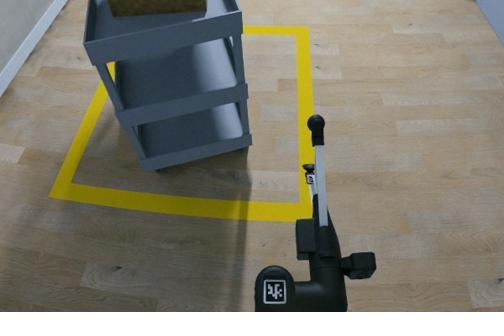

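Call:
finished_scene(scene=2)

The scene is finished: the task was done.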